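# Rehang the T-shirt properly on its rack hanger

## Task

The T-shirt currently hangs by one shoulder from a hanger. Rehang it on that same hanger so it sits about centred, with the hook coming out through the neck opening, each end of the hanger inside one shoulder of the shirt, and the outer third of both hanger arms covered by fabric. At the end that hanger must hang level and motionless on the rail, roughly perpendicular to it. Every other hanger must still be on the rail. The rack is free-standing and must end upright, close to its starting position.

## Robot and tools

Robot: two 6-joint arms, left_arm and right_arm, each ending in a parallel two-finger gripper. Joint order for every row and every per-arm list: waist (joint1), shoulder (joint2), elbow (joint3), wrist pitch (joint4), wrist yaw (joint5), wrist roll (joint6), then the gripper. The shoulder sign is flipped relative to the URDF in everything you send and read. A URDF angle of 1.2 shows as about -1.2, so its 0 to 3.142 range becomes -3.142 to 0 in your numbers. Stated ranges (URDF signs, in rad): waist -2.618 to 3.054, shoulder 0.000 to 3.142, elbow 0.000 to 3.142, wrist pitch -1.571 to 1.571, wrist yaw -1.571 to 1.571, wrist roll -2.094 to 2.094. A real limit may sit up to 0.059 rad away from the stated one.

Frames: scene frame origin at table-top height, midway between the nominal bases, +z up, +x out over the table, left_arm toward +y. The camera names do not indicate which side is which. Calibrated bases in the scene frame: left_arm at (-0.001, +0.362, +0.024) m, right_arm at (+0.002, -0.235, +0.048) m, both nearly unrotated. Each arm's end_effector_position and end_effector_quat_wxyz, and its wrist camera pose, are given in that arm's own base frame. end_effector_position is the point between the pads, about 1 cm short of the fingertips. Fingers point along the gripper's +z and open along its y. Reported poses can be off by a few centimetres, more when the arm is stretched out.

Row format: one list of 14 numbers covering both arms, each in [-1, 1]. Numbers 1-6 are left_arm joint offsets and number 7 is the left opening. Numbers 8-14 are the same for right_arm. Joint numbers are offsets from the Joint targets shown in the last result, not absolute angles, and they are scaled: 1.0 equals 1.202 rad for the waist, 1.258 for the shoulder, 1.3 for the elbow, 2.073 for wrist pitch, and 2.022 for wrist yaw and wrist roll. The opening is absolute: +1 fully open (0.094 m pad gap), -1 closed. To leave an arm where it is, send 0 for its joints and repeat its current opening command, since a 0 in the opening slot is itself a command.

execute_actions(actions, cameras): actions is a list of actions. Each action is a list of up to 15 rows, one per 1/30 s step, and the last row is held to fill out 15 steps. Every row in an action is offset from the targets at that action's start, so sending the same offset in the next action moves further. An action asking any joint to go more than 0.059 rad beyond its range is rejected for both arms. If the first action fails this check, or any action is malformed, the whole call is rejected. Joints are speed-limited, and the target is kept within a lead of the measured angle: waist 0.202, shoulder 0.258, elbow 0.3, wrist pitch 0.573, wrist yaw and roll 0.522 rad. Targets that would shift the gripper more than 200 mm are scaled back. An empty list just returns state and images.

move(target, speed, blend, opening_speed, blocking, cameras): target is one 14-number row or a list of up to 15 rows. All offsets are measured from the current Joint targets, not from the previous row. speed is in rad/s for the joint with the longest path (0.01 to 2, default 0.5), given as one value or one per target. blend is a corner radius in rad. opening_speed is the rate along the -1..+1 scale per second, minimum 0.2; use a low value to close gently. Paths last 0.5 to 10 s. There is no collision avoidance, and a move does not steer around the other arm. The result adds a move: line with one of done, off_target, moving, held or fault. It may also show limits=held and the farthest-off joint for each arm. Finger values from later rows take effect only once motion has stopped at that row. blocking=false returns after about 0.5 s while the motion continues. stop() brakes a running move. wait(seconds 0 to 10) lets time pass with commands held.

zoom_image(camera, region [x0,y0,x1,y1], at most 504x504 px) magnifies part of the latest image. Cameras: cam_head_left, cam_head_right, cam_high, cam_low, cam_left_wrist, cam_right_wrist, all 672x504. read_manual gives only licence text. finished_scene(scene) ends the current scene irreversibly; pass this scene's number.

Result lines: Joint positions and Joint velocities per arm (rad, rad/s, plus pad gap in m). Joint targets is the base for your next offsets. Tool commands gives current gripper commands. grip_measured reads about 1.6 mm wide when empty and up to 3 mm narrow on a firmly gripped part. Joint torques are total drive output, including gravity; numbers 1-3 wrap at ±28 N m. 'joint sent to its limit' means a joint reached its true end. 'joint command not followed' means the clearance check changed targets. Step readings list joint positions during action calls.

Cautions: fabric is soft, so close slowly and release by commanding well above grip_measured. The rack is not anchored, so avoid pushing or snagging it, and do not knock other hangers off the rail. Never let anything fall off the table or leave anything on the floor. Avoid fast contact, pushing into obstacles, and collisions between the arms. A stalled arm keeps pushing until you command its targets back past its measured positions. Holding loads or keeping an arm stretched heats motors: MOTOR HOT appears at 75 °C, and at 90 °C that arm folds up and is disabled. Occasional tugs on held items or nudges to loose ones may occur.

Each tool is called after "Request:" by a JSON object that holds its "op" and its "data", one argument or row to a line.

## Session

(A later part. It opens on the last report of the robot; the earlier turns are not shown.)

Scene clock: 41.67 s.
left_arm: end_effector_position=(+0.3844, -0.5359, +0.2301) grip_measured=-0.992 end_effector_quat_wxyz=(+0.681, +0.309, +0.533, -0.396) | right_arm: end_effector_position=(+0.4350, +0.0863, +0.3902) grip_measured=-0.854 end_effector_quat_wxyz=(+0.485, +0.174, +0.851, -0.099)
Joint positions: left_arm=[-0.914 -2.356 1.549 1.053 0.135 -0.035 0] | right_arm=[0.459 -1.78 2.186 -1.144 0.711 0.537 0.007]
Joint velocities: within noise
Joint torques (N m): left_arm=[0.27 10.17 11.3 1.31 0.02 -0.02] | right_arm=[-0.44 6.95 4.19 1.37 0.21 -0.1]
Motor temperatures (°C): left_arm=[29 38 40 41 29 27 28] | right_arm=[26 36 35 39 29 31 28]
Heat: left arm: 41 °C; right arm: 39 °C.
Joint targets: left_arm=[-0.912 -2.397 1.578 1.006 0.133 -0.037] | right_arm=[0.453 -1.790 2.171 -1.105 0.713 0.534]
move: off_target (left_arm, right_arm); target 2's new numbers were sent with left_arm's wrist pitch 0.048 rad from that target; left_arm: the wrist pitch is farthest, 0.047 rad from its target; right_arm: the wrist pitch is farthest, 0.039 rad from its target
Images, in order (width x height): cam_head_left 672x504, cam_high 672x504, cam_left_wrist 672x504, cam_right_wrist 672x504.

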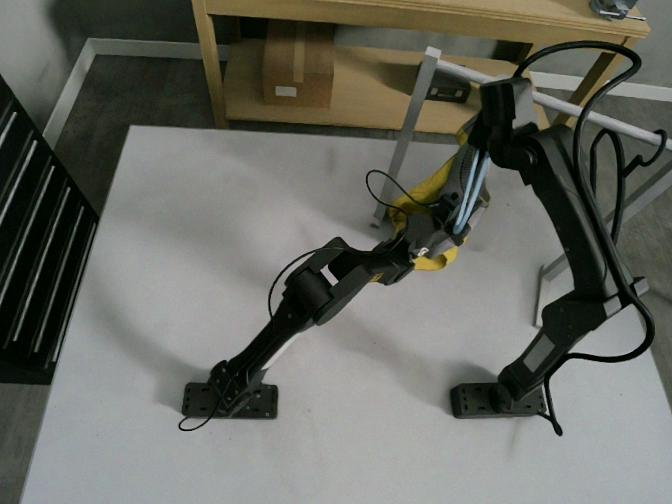

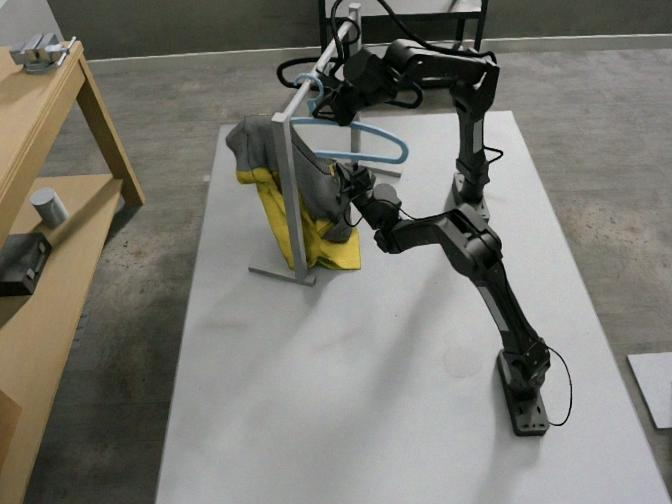

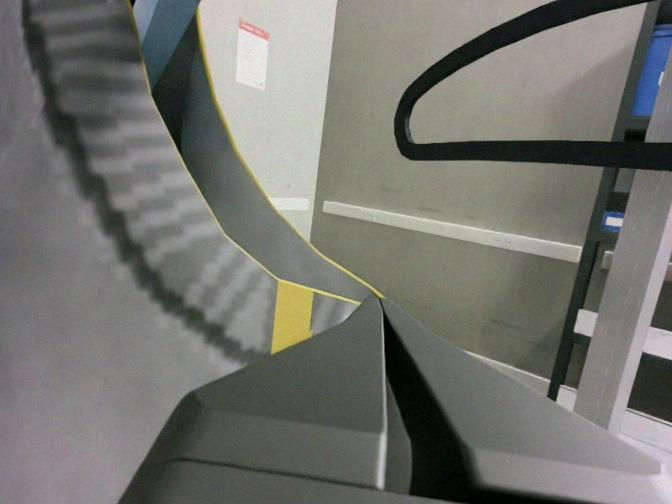

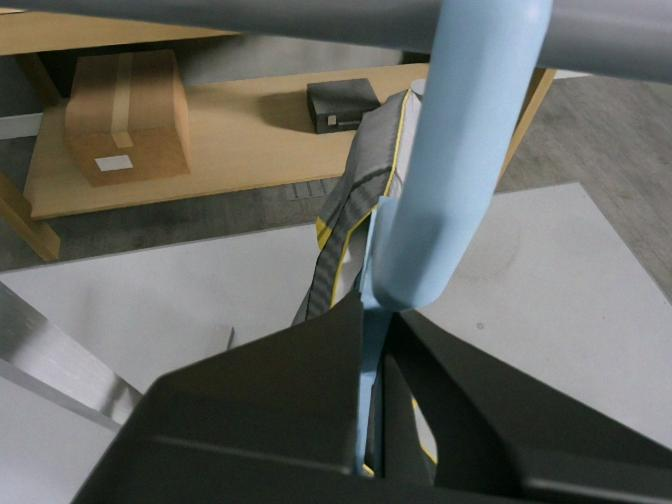

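Request:
{"op": "move", "data": {
  "target": [-0.0616, 0.3593, -0.4677, 0.0791, -0.0361, 0.0183, -1, 0, 0, 0, 0, 0, 0, -1],
  "speed": 0.4
}}

Scene clock: 45.27 s.
left_arm: end_effector_position=(+0.2985, -0.4677, +0.2313) grip_measured=-0.992 end_effector_quat_wxyz=(+0.657, +0.327, +0.561, -0.383) | right_arm: end_effector_position=(+0.4350, +0.0863, +0.3902) grip_measured=-0.854 end_effector_quat_wxyz=(+0.485, +0.174, +0.851, -0.099)
Joint positions: left_arm=[-0.981 -1.972 0.994 1.137 0.073 -0.012 0] | right_arm=[0.459 -1.78 2.186 -1.144 0.711 0.537 0.007]
Joint velocities: within noise
Joint torques (N m): left_arm=[-0.35 11.67 5.82 2.18 -0.13 0.08] | right_arm=[-0.44 6.94 4.21 1.37 0.21 -0.1]
Motor temperatures (°C): left_arm=[29 39 40 41 29 27 28] | right_arm=[26 36 34 39 29 31 29]
Heat: left arm: 41 °C; right arm: 39 °C.
Joint targets: left_arm=[-0.985 -1.944 0.970 1.170 0.060 0.000] | right_arm=[0.453 -1.790 2.171 -1.105 0.713 0.534]
move: off_target (right_arm); right_arm: the wrist pitch is farthest, 0.039 rad from its target

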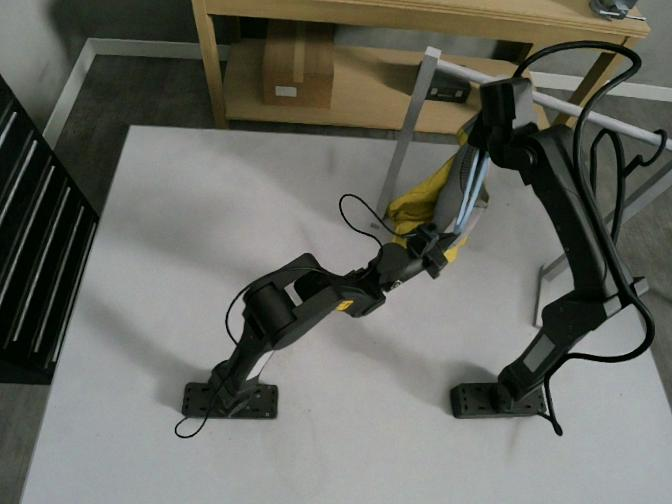

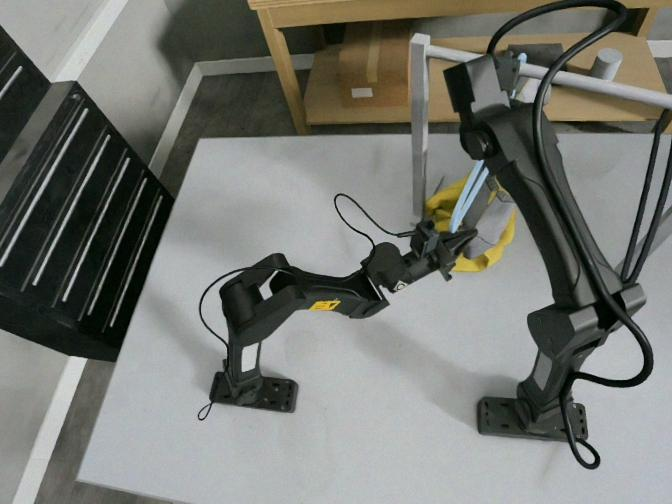

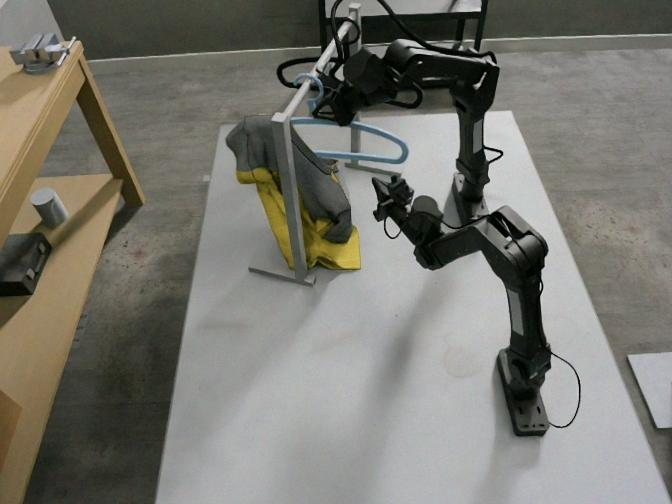

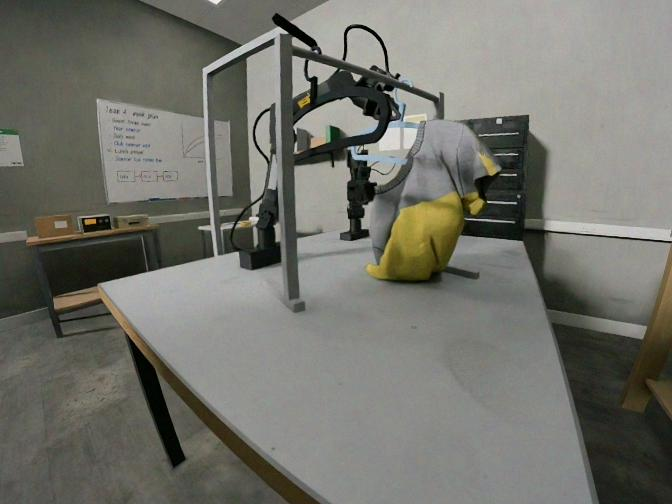

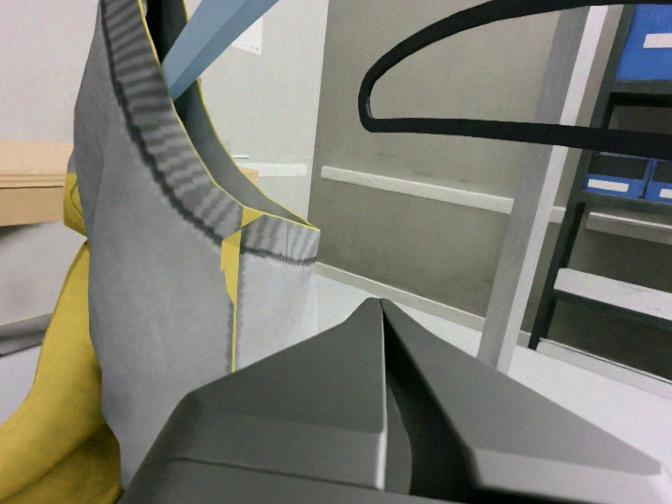

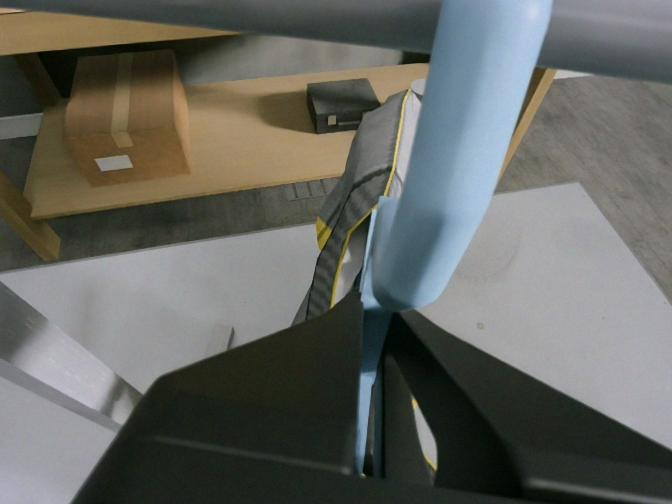

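Request:
{"op": "move", "data": {
  "target": [
    [-0.0108, -0.0946, -0.0977, 0.1081, -0.0054, 0, 1, 0, 0, 0, 0, 0, 0, -1],
    [-0.2777, -0.4459, 0.4808, 0.0309, -0.5687, 0.1681, 1, 0, 0, 0, 0, 0, 0, -1]
  ],
  "speed": [0.5, 0.8],
  "blend": [0.1, 0]
}}

Scene clock: 52.07 s.
left_arm: end_effector_position=(+0.2934, -0.5124, +0.1860) grip_measured=+0.997 end_effector_quat_wxyz=(+0.761, +0.065, +0.640, -0.083) | right_arm: end_effector_position=(+0.4350, +0.0863, +0.3902) grip_measured=-0.854 end_effector_quat_wxyz=(+0.485, +0.174, +0.851, -0.099)
Joint positions: left_arm=[-1.323 -2.466 1.569 1.274 -1.085 0.328 0.094] | right_arm=[0.459 -1.78 2.186 -1.144 0.711 0.537 0.007]
Joint velocities: within noise
Joint torques (N m): left_arm=[0.32 10.14 10.28 1.01 0.11 0.08] | right_arm=[-0.44 6.95 4.19 1.38 0.21 -0.09]
Motor temperatures (°C): left_arm=[29 40 40 42 29 27 28] | right_arm=[26 36 34 39 29 31 29]
Heat: left arm: 42 °C; right arm: 39 °C.
Joint targets: left_arm=[-1.319 -2.506 1.595 1.234 -1.090 0.340] | right_arm=[0.453 -1.790 2.171 -1.105 0.713 0.534]
move: off_target (left_arm, right_arm); left_arm: the wrist pitch is farthest, 0.040 rad from its target; right_arm: the wrist pitch is farthest, 0.039 rad from its target

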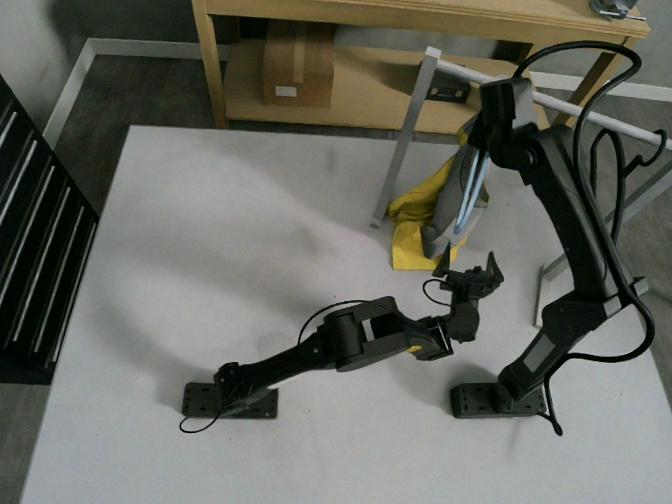

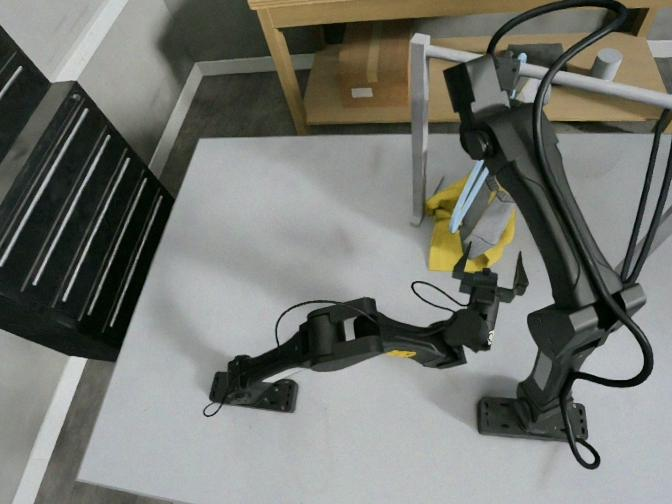

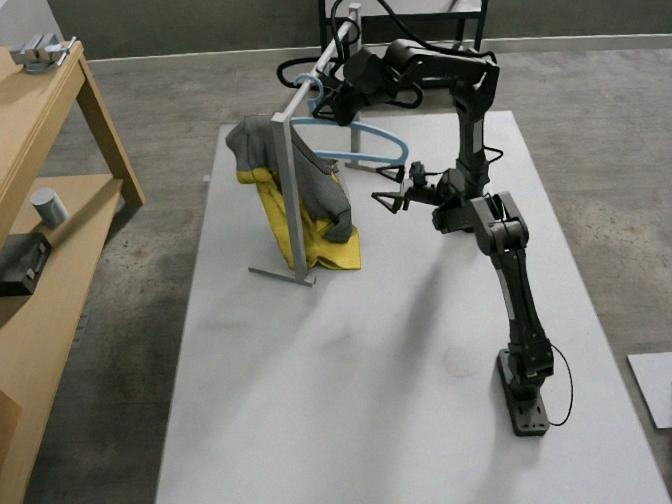

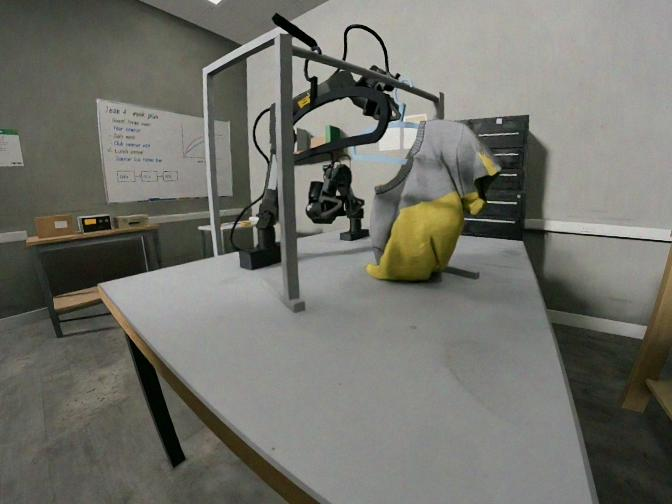

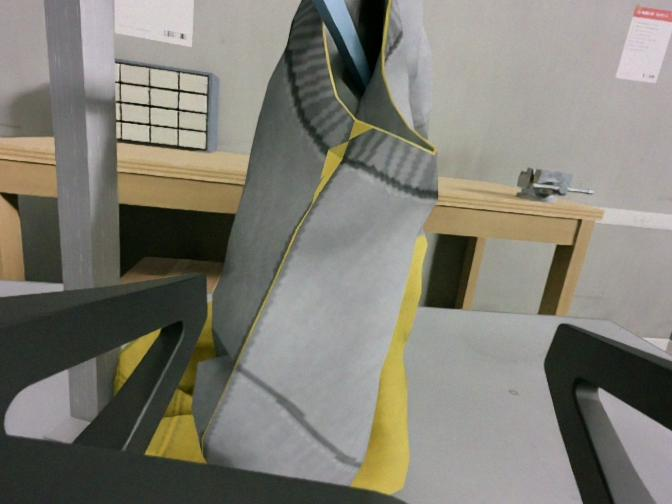

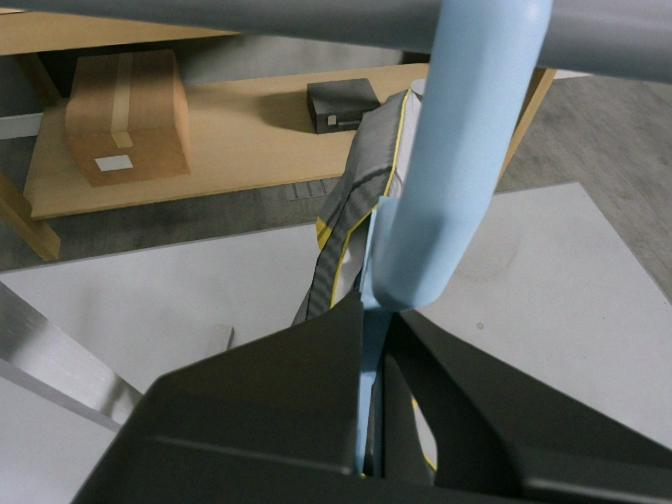

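Request:
{"op": "move", "data": {
  "target": [0.1517, -0.0866, 0.3369, -0.2021, 0.0954, 0.0544, 1, 0, 0, 0, 0, 0, 0, -1],
  "speed": 0.5,
  "cameras": ["cam_head_left", "cam_high", "cam_left_wrist", "cam_low"]
}}

Scene clock: 55.23 s.
left_arm: end_effector_position=(+0.4056, -0.5308, +0.2324) grip_measured=+0.997 end_effector_quat_wxyz=(+0.767, +0.130, +0.629, +0.006) | right_arm: end_effector_position=(+0.4350, +0.0863, +0.3902) grip_measured=-0.854 end_effector_quat_wxyz=(+0.485, +0.174, +0.851, -0.099)
Joint positions: left_arm=[-1.133 -2.571 2.006 0.856 -0.916 0.447 0.094] | right_arm=[0.459 -1.78 2.186 -1.144 0.711 0.537 0.007]
Joint velocities: within noise
Joint torques (N m): left_arm=[-0.39 11.41 11.4 1.12 0.33 0.12] | right_arm=[-0.43 6.95 4.18 1.38 0.22 -0.1]
Motor temperatures (°C): left_arm=[29 40 40 41 29 27 28] | right_arm=[26 36 34 39 29 31 29]
Heat: left arm: 41 °C; right arm: 39 °C.
Joint targets: left_arm=[-1.137 -2.614 2.033 0.815 -0.897 0.450] | right_arm=[0.453 -1.790 2.171 -1.105 0.713 0.534]
move: off_target (left_arm, right_arm); left_arm: the shoulder is farthest, 0.044 rad from its target; right_arm: the wrist pitch is farthest, 0.039 rad from its target
Images, in order (width x height): cam_head_left 672x504, cam_high 672x504, cam_low 672x504, cam_left_wrist 672x504.

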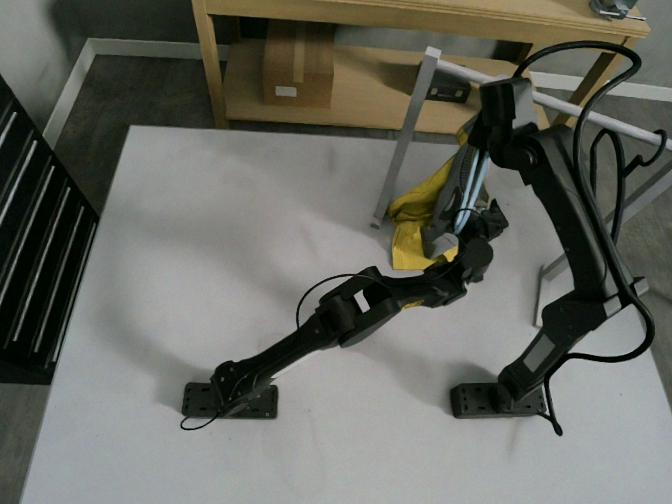

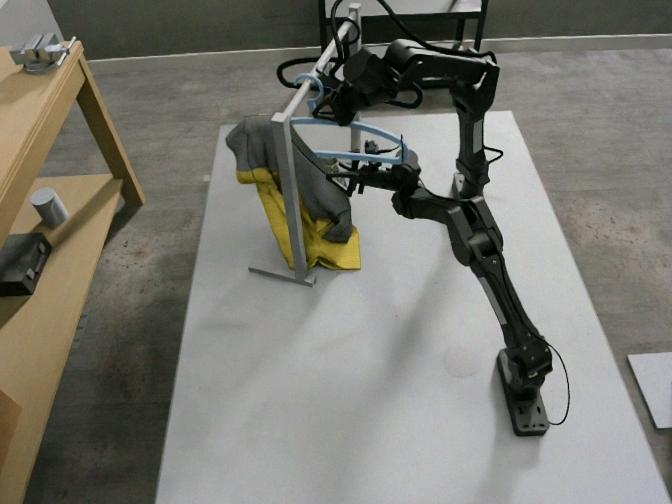

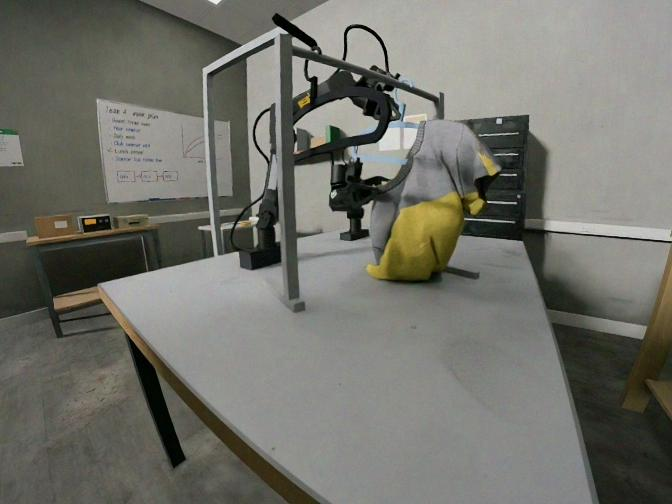

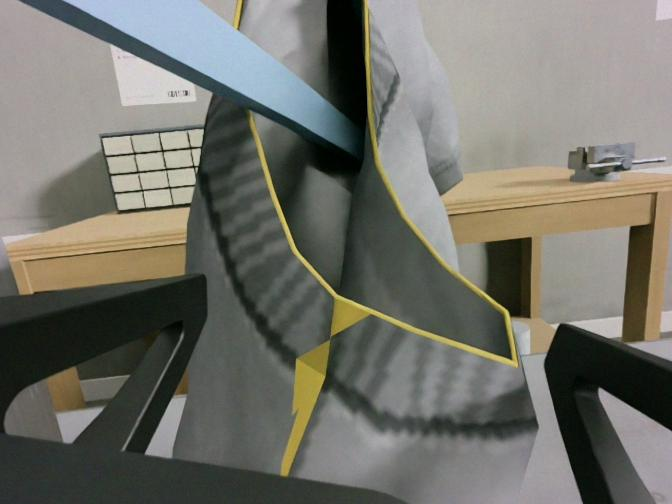

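Request:
{"op": "move", "data": {
  "target": [0, 0, 0, 0, 0, 0, -1, 0, 0, 0, 0, 0, 0, -1],
  "speed": 0.5,
  "opening_speed": 1.5,
  "cameras": ["cam_left_wrist", "cam_low", "cam_head_right"]
}}

Scene clock: 56.97 s.
left_arm: end_effector_position=(+0.4056, -0.5308, +0.2324) grip_measured=-0.970 end_effector_quat_wxyz=(+0.767, +0.130, +0.629, +0.006) | right_arm: end_effector_position=(+0.4350, +0.0863, +0.3902) grip_measured=-0.854 end_effector_quat_wxyz=(+0.485, +0.174, +0.851, -0.099)
Joint positions: left_arm=[-1.133 -2.571 2.006 0.856 -0.916 0.447 0.001] | right_arm=[0.459 -1.78 2.186 -1.144 0.711 0.537 0.007]
Joint velocities: within noise
Joint torques (N m): left_arm=[-0.29 11.15 11.15 1.13 0.3 0.09] | right_arm=[-0.42 6.95 4.19 1.38 0.21 -0.1]
Motor temperatures (°C): left_arm=[29 40 40 41 29 27 28] | right_arm=[26 36 34 39 29 31 29]
Heat: left arm: 41 °C; right arm: 39 °C.
Joint targets: left_arm=[-1.137 -2.614 2.033 0.815 -0.897 0.450] | right_arm=[0.453 -1.790 2.171 -1.105 0.713 0.534]
move: off_target (left_arm, right_arm); left_arm: the shoulder is farthest, 0.043 rad from its target; right_arm: the wrist pitch is farthest, 0.039 rad from its target
Images, in order (width x height): cam_head_right 672x504, cam_low 672x504, cam_left_wrist 672x504.

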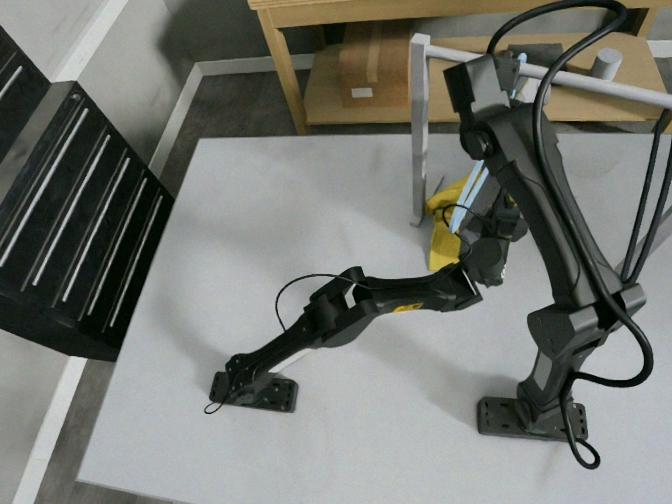

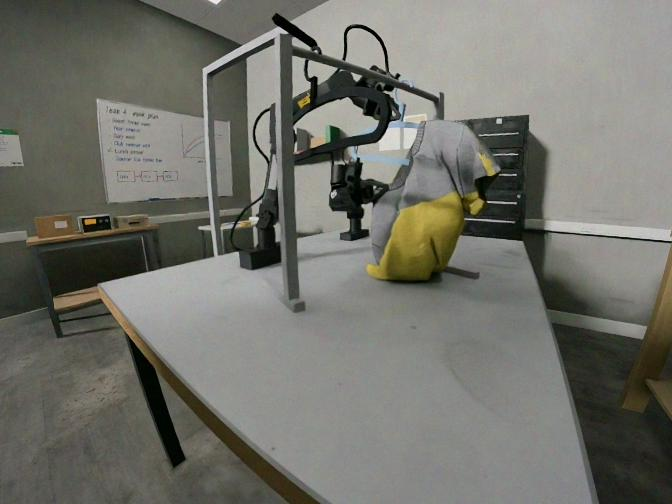

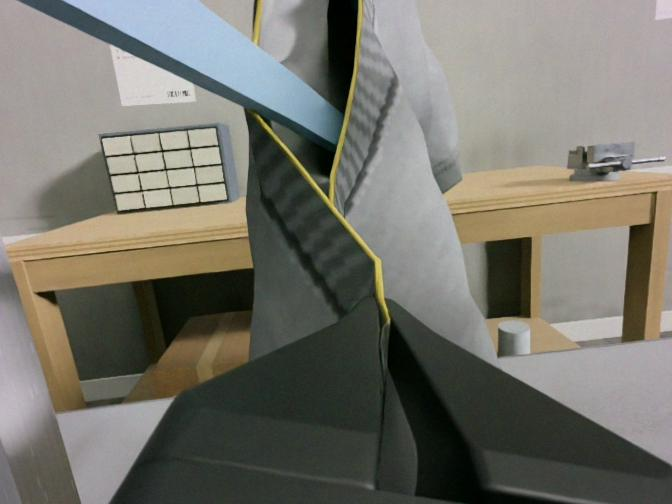

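Request:
{"op": "execute_actions", "data": {
  "actions": []
}}

Scene clock: 61.03 s.
left_arm: end_effector_position=(+0.4056, -0.5308, +0.2324) grip_measured=-0.970 end_effector_quat_wxyz=(+0.767, +0.130, +0.629, +0.006) | right_arm: end_effector_position=(+0.4350, +0.0863, +0.3902) grip_measured=-0.854 end_effector_quat_wxyz=(+0.485, +0.174, +0.851, -0.099)
Joint positions: left_arm=[-1.133 -2.571 2.006 0.856 -0.916 0.447 0.001] | right_arm=[0.459 -1.78 2.186 -1.144 0.711 0.537 0.007]
Joint velocities: within noise
Joint torques (N m): left_arm=[-0.46 11.08 11.28 1.15 0.26 0.06] | right_arm=[-0.44 6.93 4.19 1.38 0.21 -0.09]
Motor temperatures (°C): left_arm=[29 40 40 40 29 27 28] | right_arm=[26 36 34 39 29 31 29]
Heat: left arm: 40 °C; right arm: 39 °C.
Joint targets: left_arm=[-1.137 -2.614 2.033 0.815 -0.897 0.450] | right_arm=[0.453 -1.790 2.171 -1.105 0.713 0.534]
Tool commands: left_gripper/opening=-1.0 right_gripper/opening=-1.0

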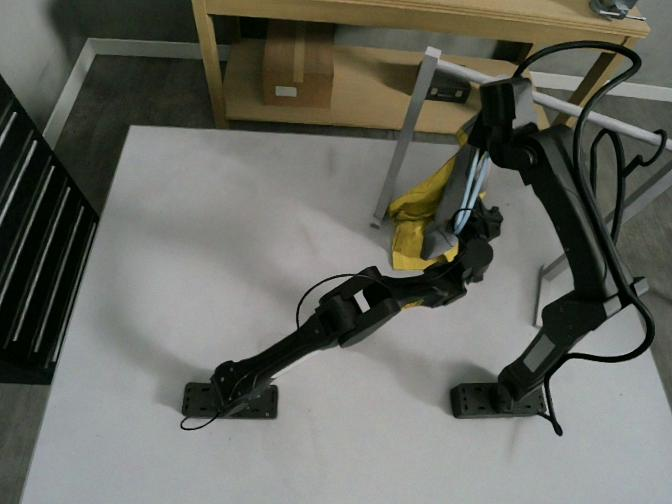

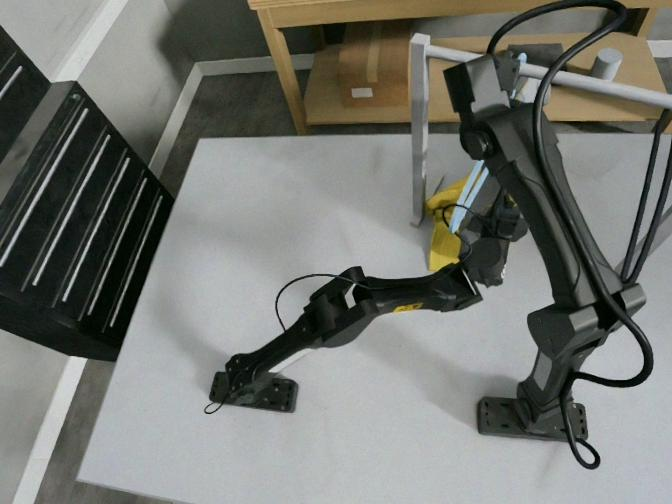

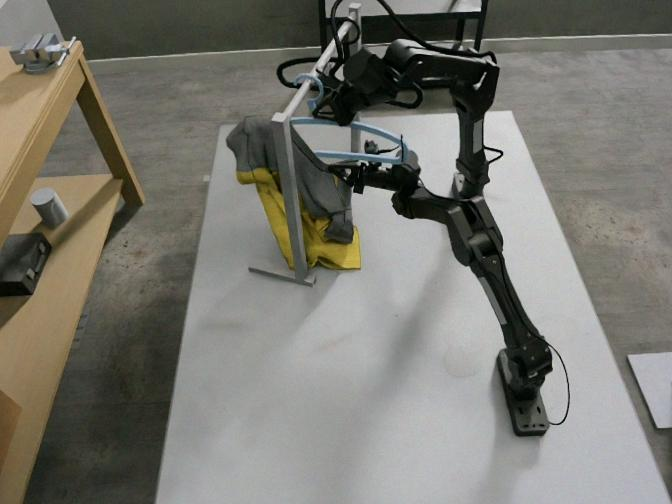

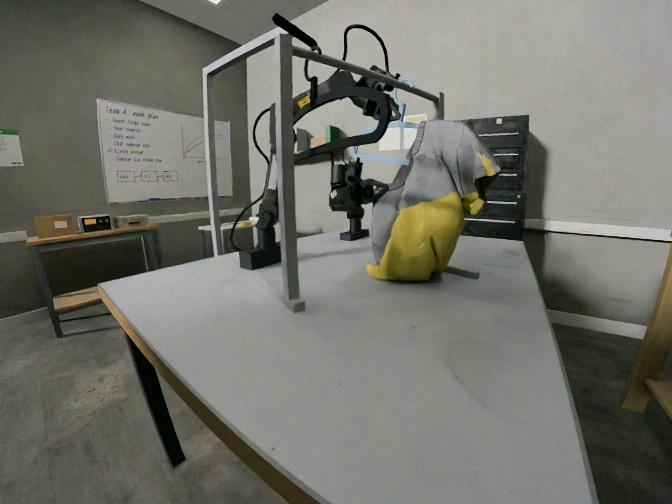

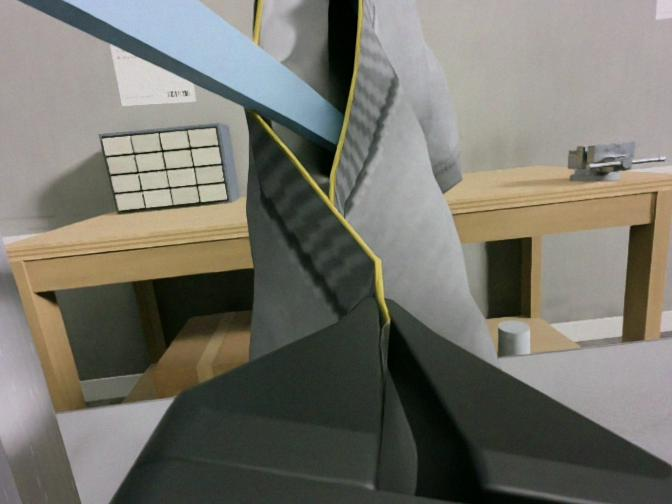

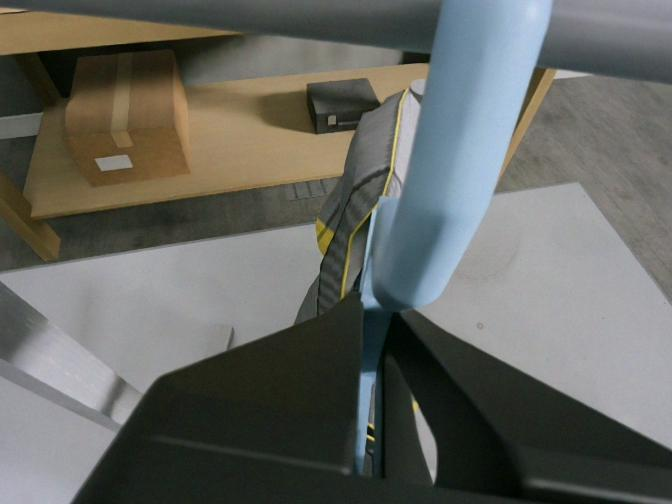

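Request:
{"op": "move", "data": {
  "target": [
    [-0.0466,0.2353,-0.2969,0.0555,-0.0406,0.2275,-1,0,0,0,0,0,0,-1],
    [-0.1361,0.4221,-0.5038,0.0289,-0.0717,0.2507,-1,0,0,0,0,0,0,-1]
  ],
  "speed": 0.4,
  "blend": 0.08
}}

Scene clock: 65.33 s.
left_arm: end_effector_position=(+0.2973, -0.4755, +0.2628) grip_measured=-0.970 end_effector_quat_wxyz=(+0.713, +0.334, +0.584, +0.199) | right_arm: end_effector_position=(+0.4351, +0.0865, +0.3901) grip_measured=-0.854 end_effector_quat_wxyz=(+0.485, +0.173, +0.852, -0.098)
Joint positions: left_arm=[-1.291 -2.108 1.405 0.892 -1.037 0.954 0.001] | right_arm=[0.459 -1.78 2.186 -1.144 0.709 0.535 0.007]
Joint velocities: within noise
Joint torques (N m): left_arm=[-1.05 13.52 6.02 1.38 0.01 0.08] | right_arm=[-0.43 6.94 4.18 1.37 0.23 -0.08]
Motor temperatures (°C): left_arm=[29 41 40 40 29 27 29] | right_arm=[26 36 34 39 29 31 29]
Heat: left arm: 41 °C; right arm: 39 °C.
Joint targets: left_arm=[-1.300 -2.083 1.378 0.875 -1.042 0.956] | right_arm=[0.453 -1.790 2.171 -1.105 0.713 0.534]
move: off_target (right_arm); right_arm: the wrist pitch is farthest, 0.039 rad from its target

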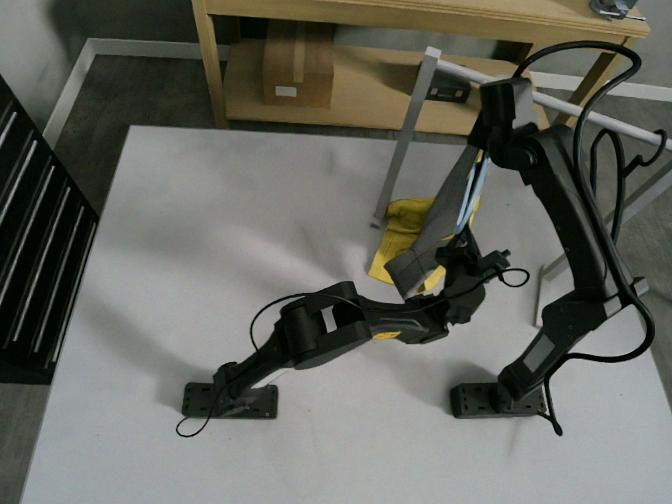

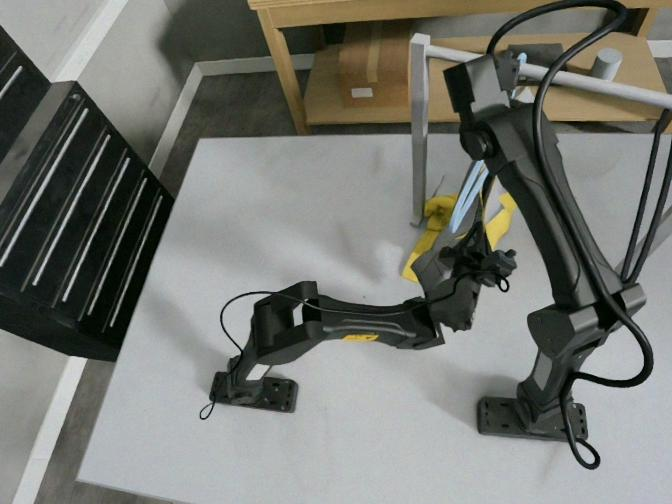

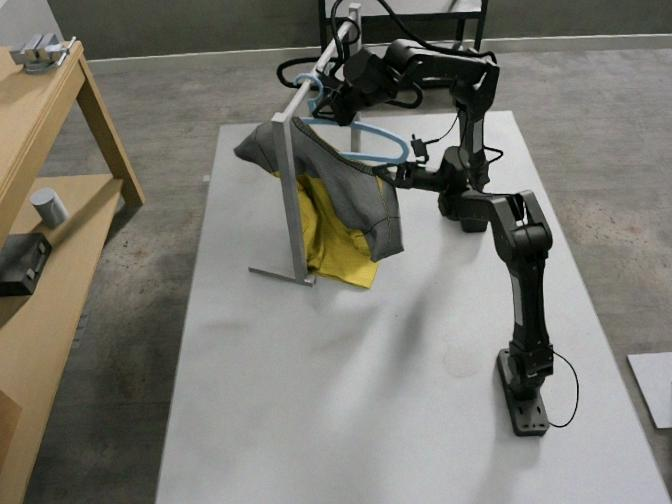

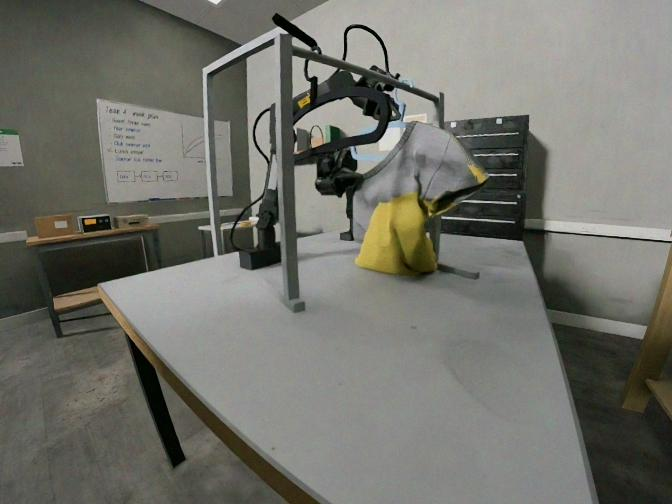

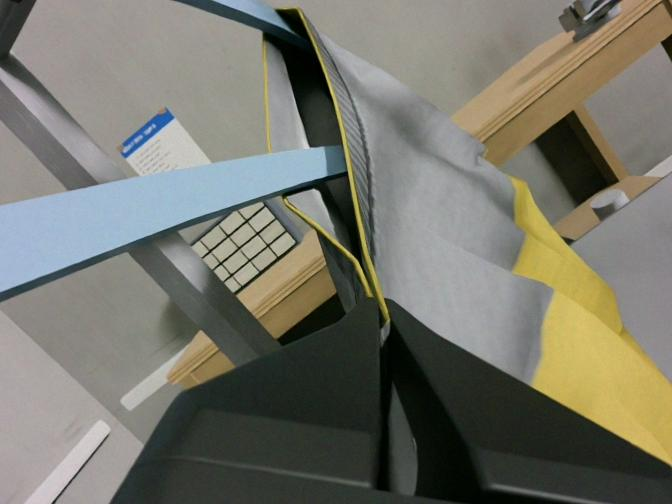

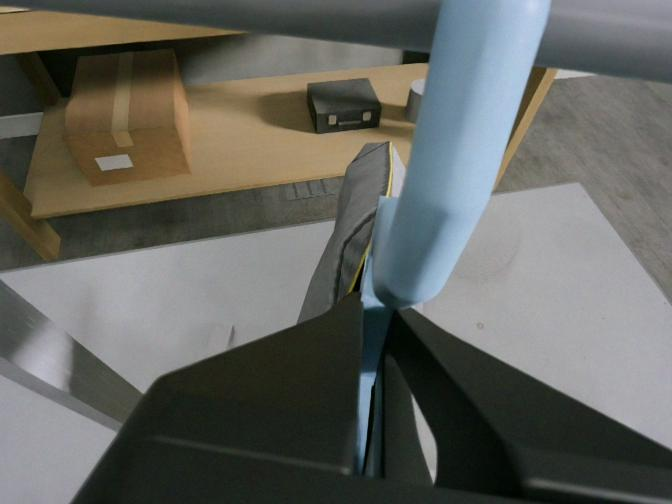

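Request:
{"op": "zoom_image", "data": {
  "camera": "cam_high",
  "region": [200, 40, 520, 300]
}}

Request:
{"op": "zoom_image", "data": {
  "camera": "cam_low",
  "region": [300, 60, 540, 290]
}}

Scaled by 1.575 from the camera's 672x504 image, which has a finer 960x720 frame.

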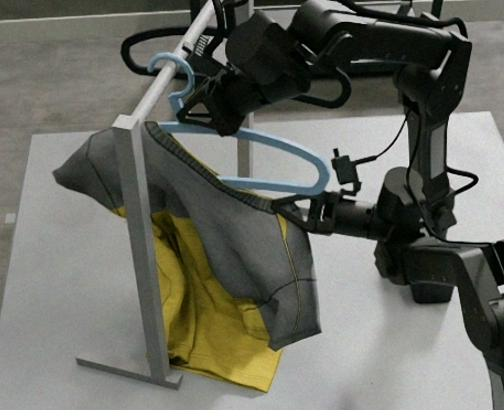

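Scaled by 2.100 from the camera's 672x504 image, which has a finer 960x720 frame.

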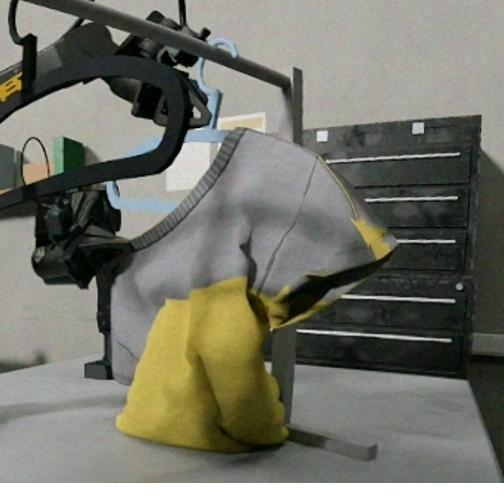

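Request:
{"op": "move", "data": {
  "target": [-0.0294,0.2361,-0.2377,-0.0314,0.1197,-0.0574,-1,0,0,0,0,0,0,-1],
  "speed": 0.3
}}

Scene clock: 68.73 s.
left_arm: end_effector_position=(+0.2515, -0.4479, +0.2870) grip_measured=-0.970 end_effector_quat_wxyz=(+0.734, +0.389, +0.548, +0.097) | right_arm: end_effector_position=(+0.4351, +0.0865, +0.3901) grip_measured=-0.854 end_effector_quat_wxyz=(+0.485, +0.173, +0.852, -0.098)
Joint positions: left_arm=[-1.32 -1.812 1.098 0.856 -0.829 0.855 0.001] | right_arm=[0.459 -1.78 2.186 -1.144 0.709 0.535 0.007]
Joint velocities: within noise
Joint torques (N m): left_arm=[-1.32 10.89 6.15 1.16 0.34 -0.04] | right_arm=[-0.44 6.93 4.21 1.37 0.22 -0.08]
Motor temperatures (°C): left_arm=[29 42 39 40 29 27 29] | right_arm=[26 36 34 39 29 31 29]
Heat: left arm: 42 °C; right arm: 39 °C.
Joint targets: left_arm=[-1.336 -1.786 1.069 0.809 -0.800 0.840] | right_arm=[0.453 -1.790 2.171 -1.105 0.713 0.534]
move: off_target (left_arm, right_arm); left_arm: the wrist pitch is farthest, 0.047 rad from its target; right_arm: the wrist pitch is farthest, 0.039 rad from its target

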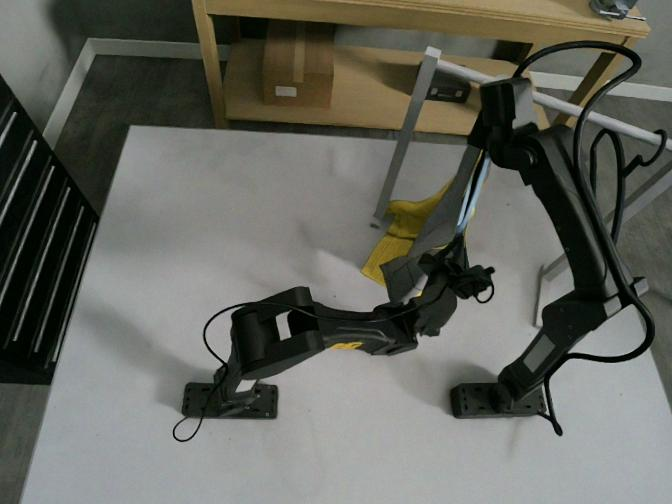

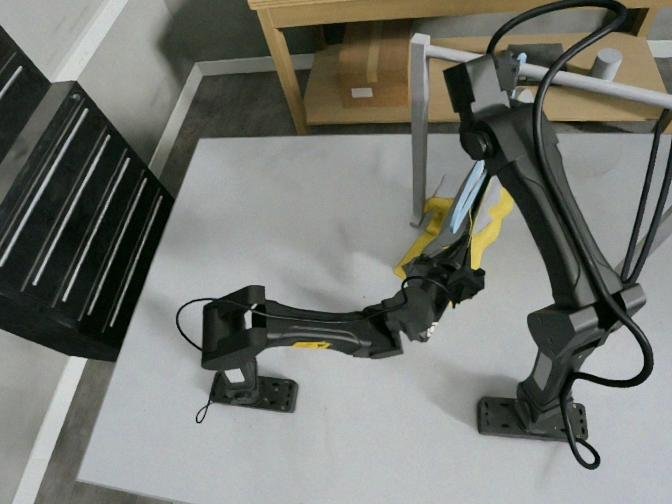

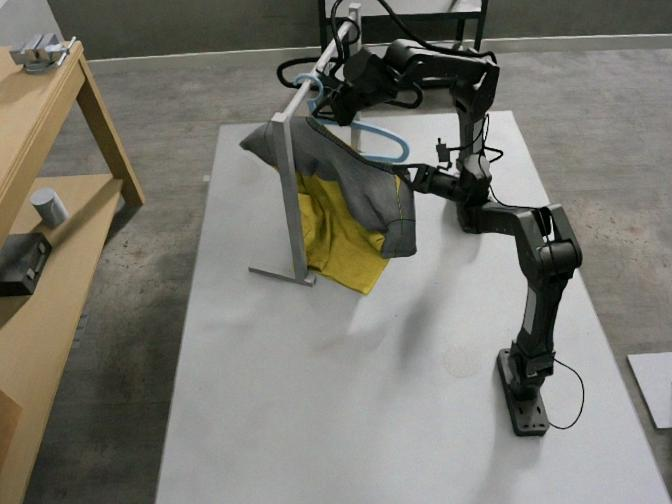

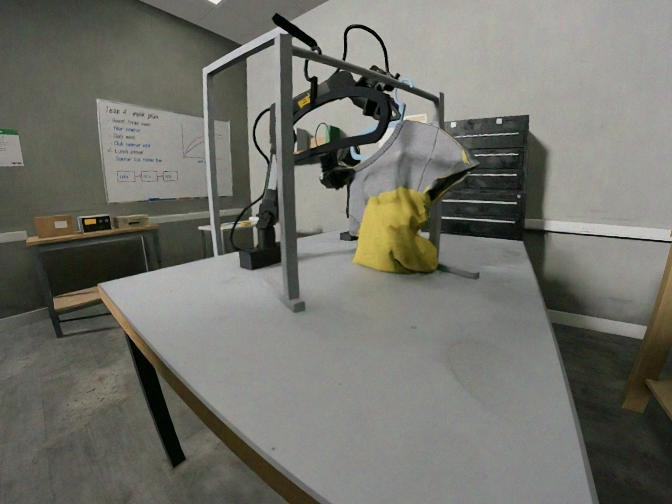

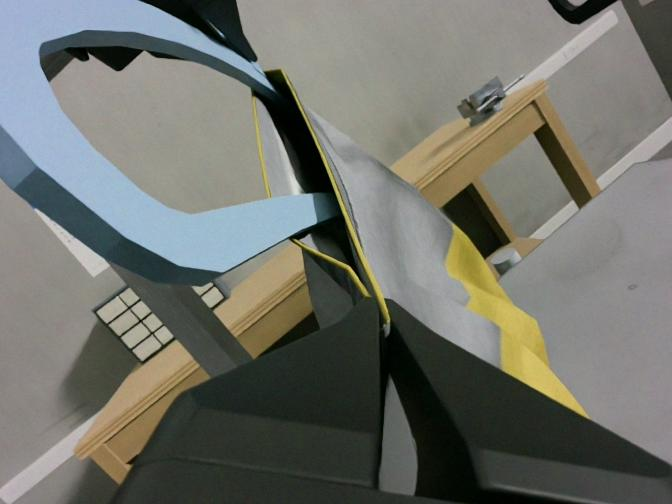

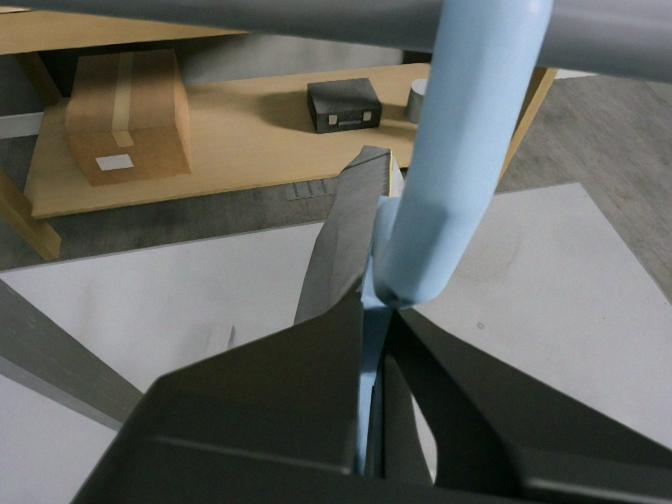

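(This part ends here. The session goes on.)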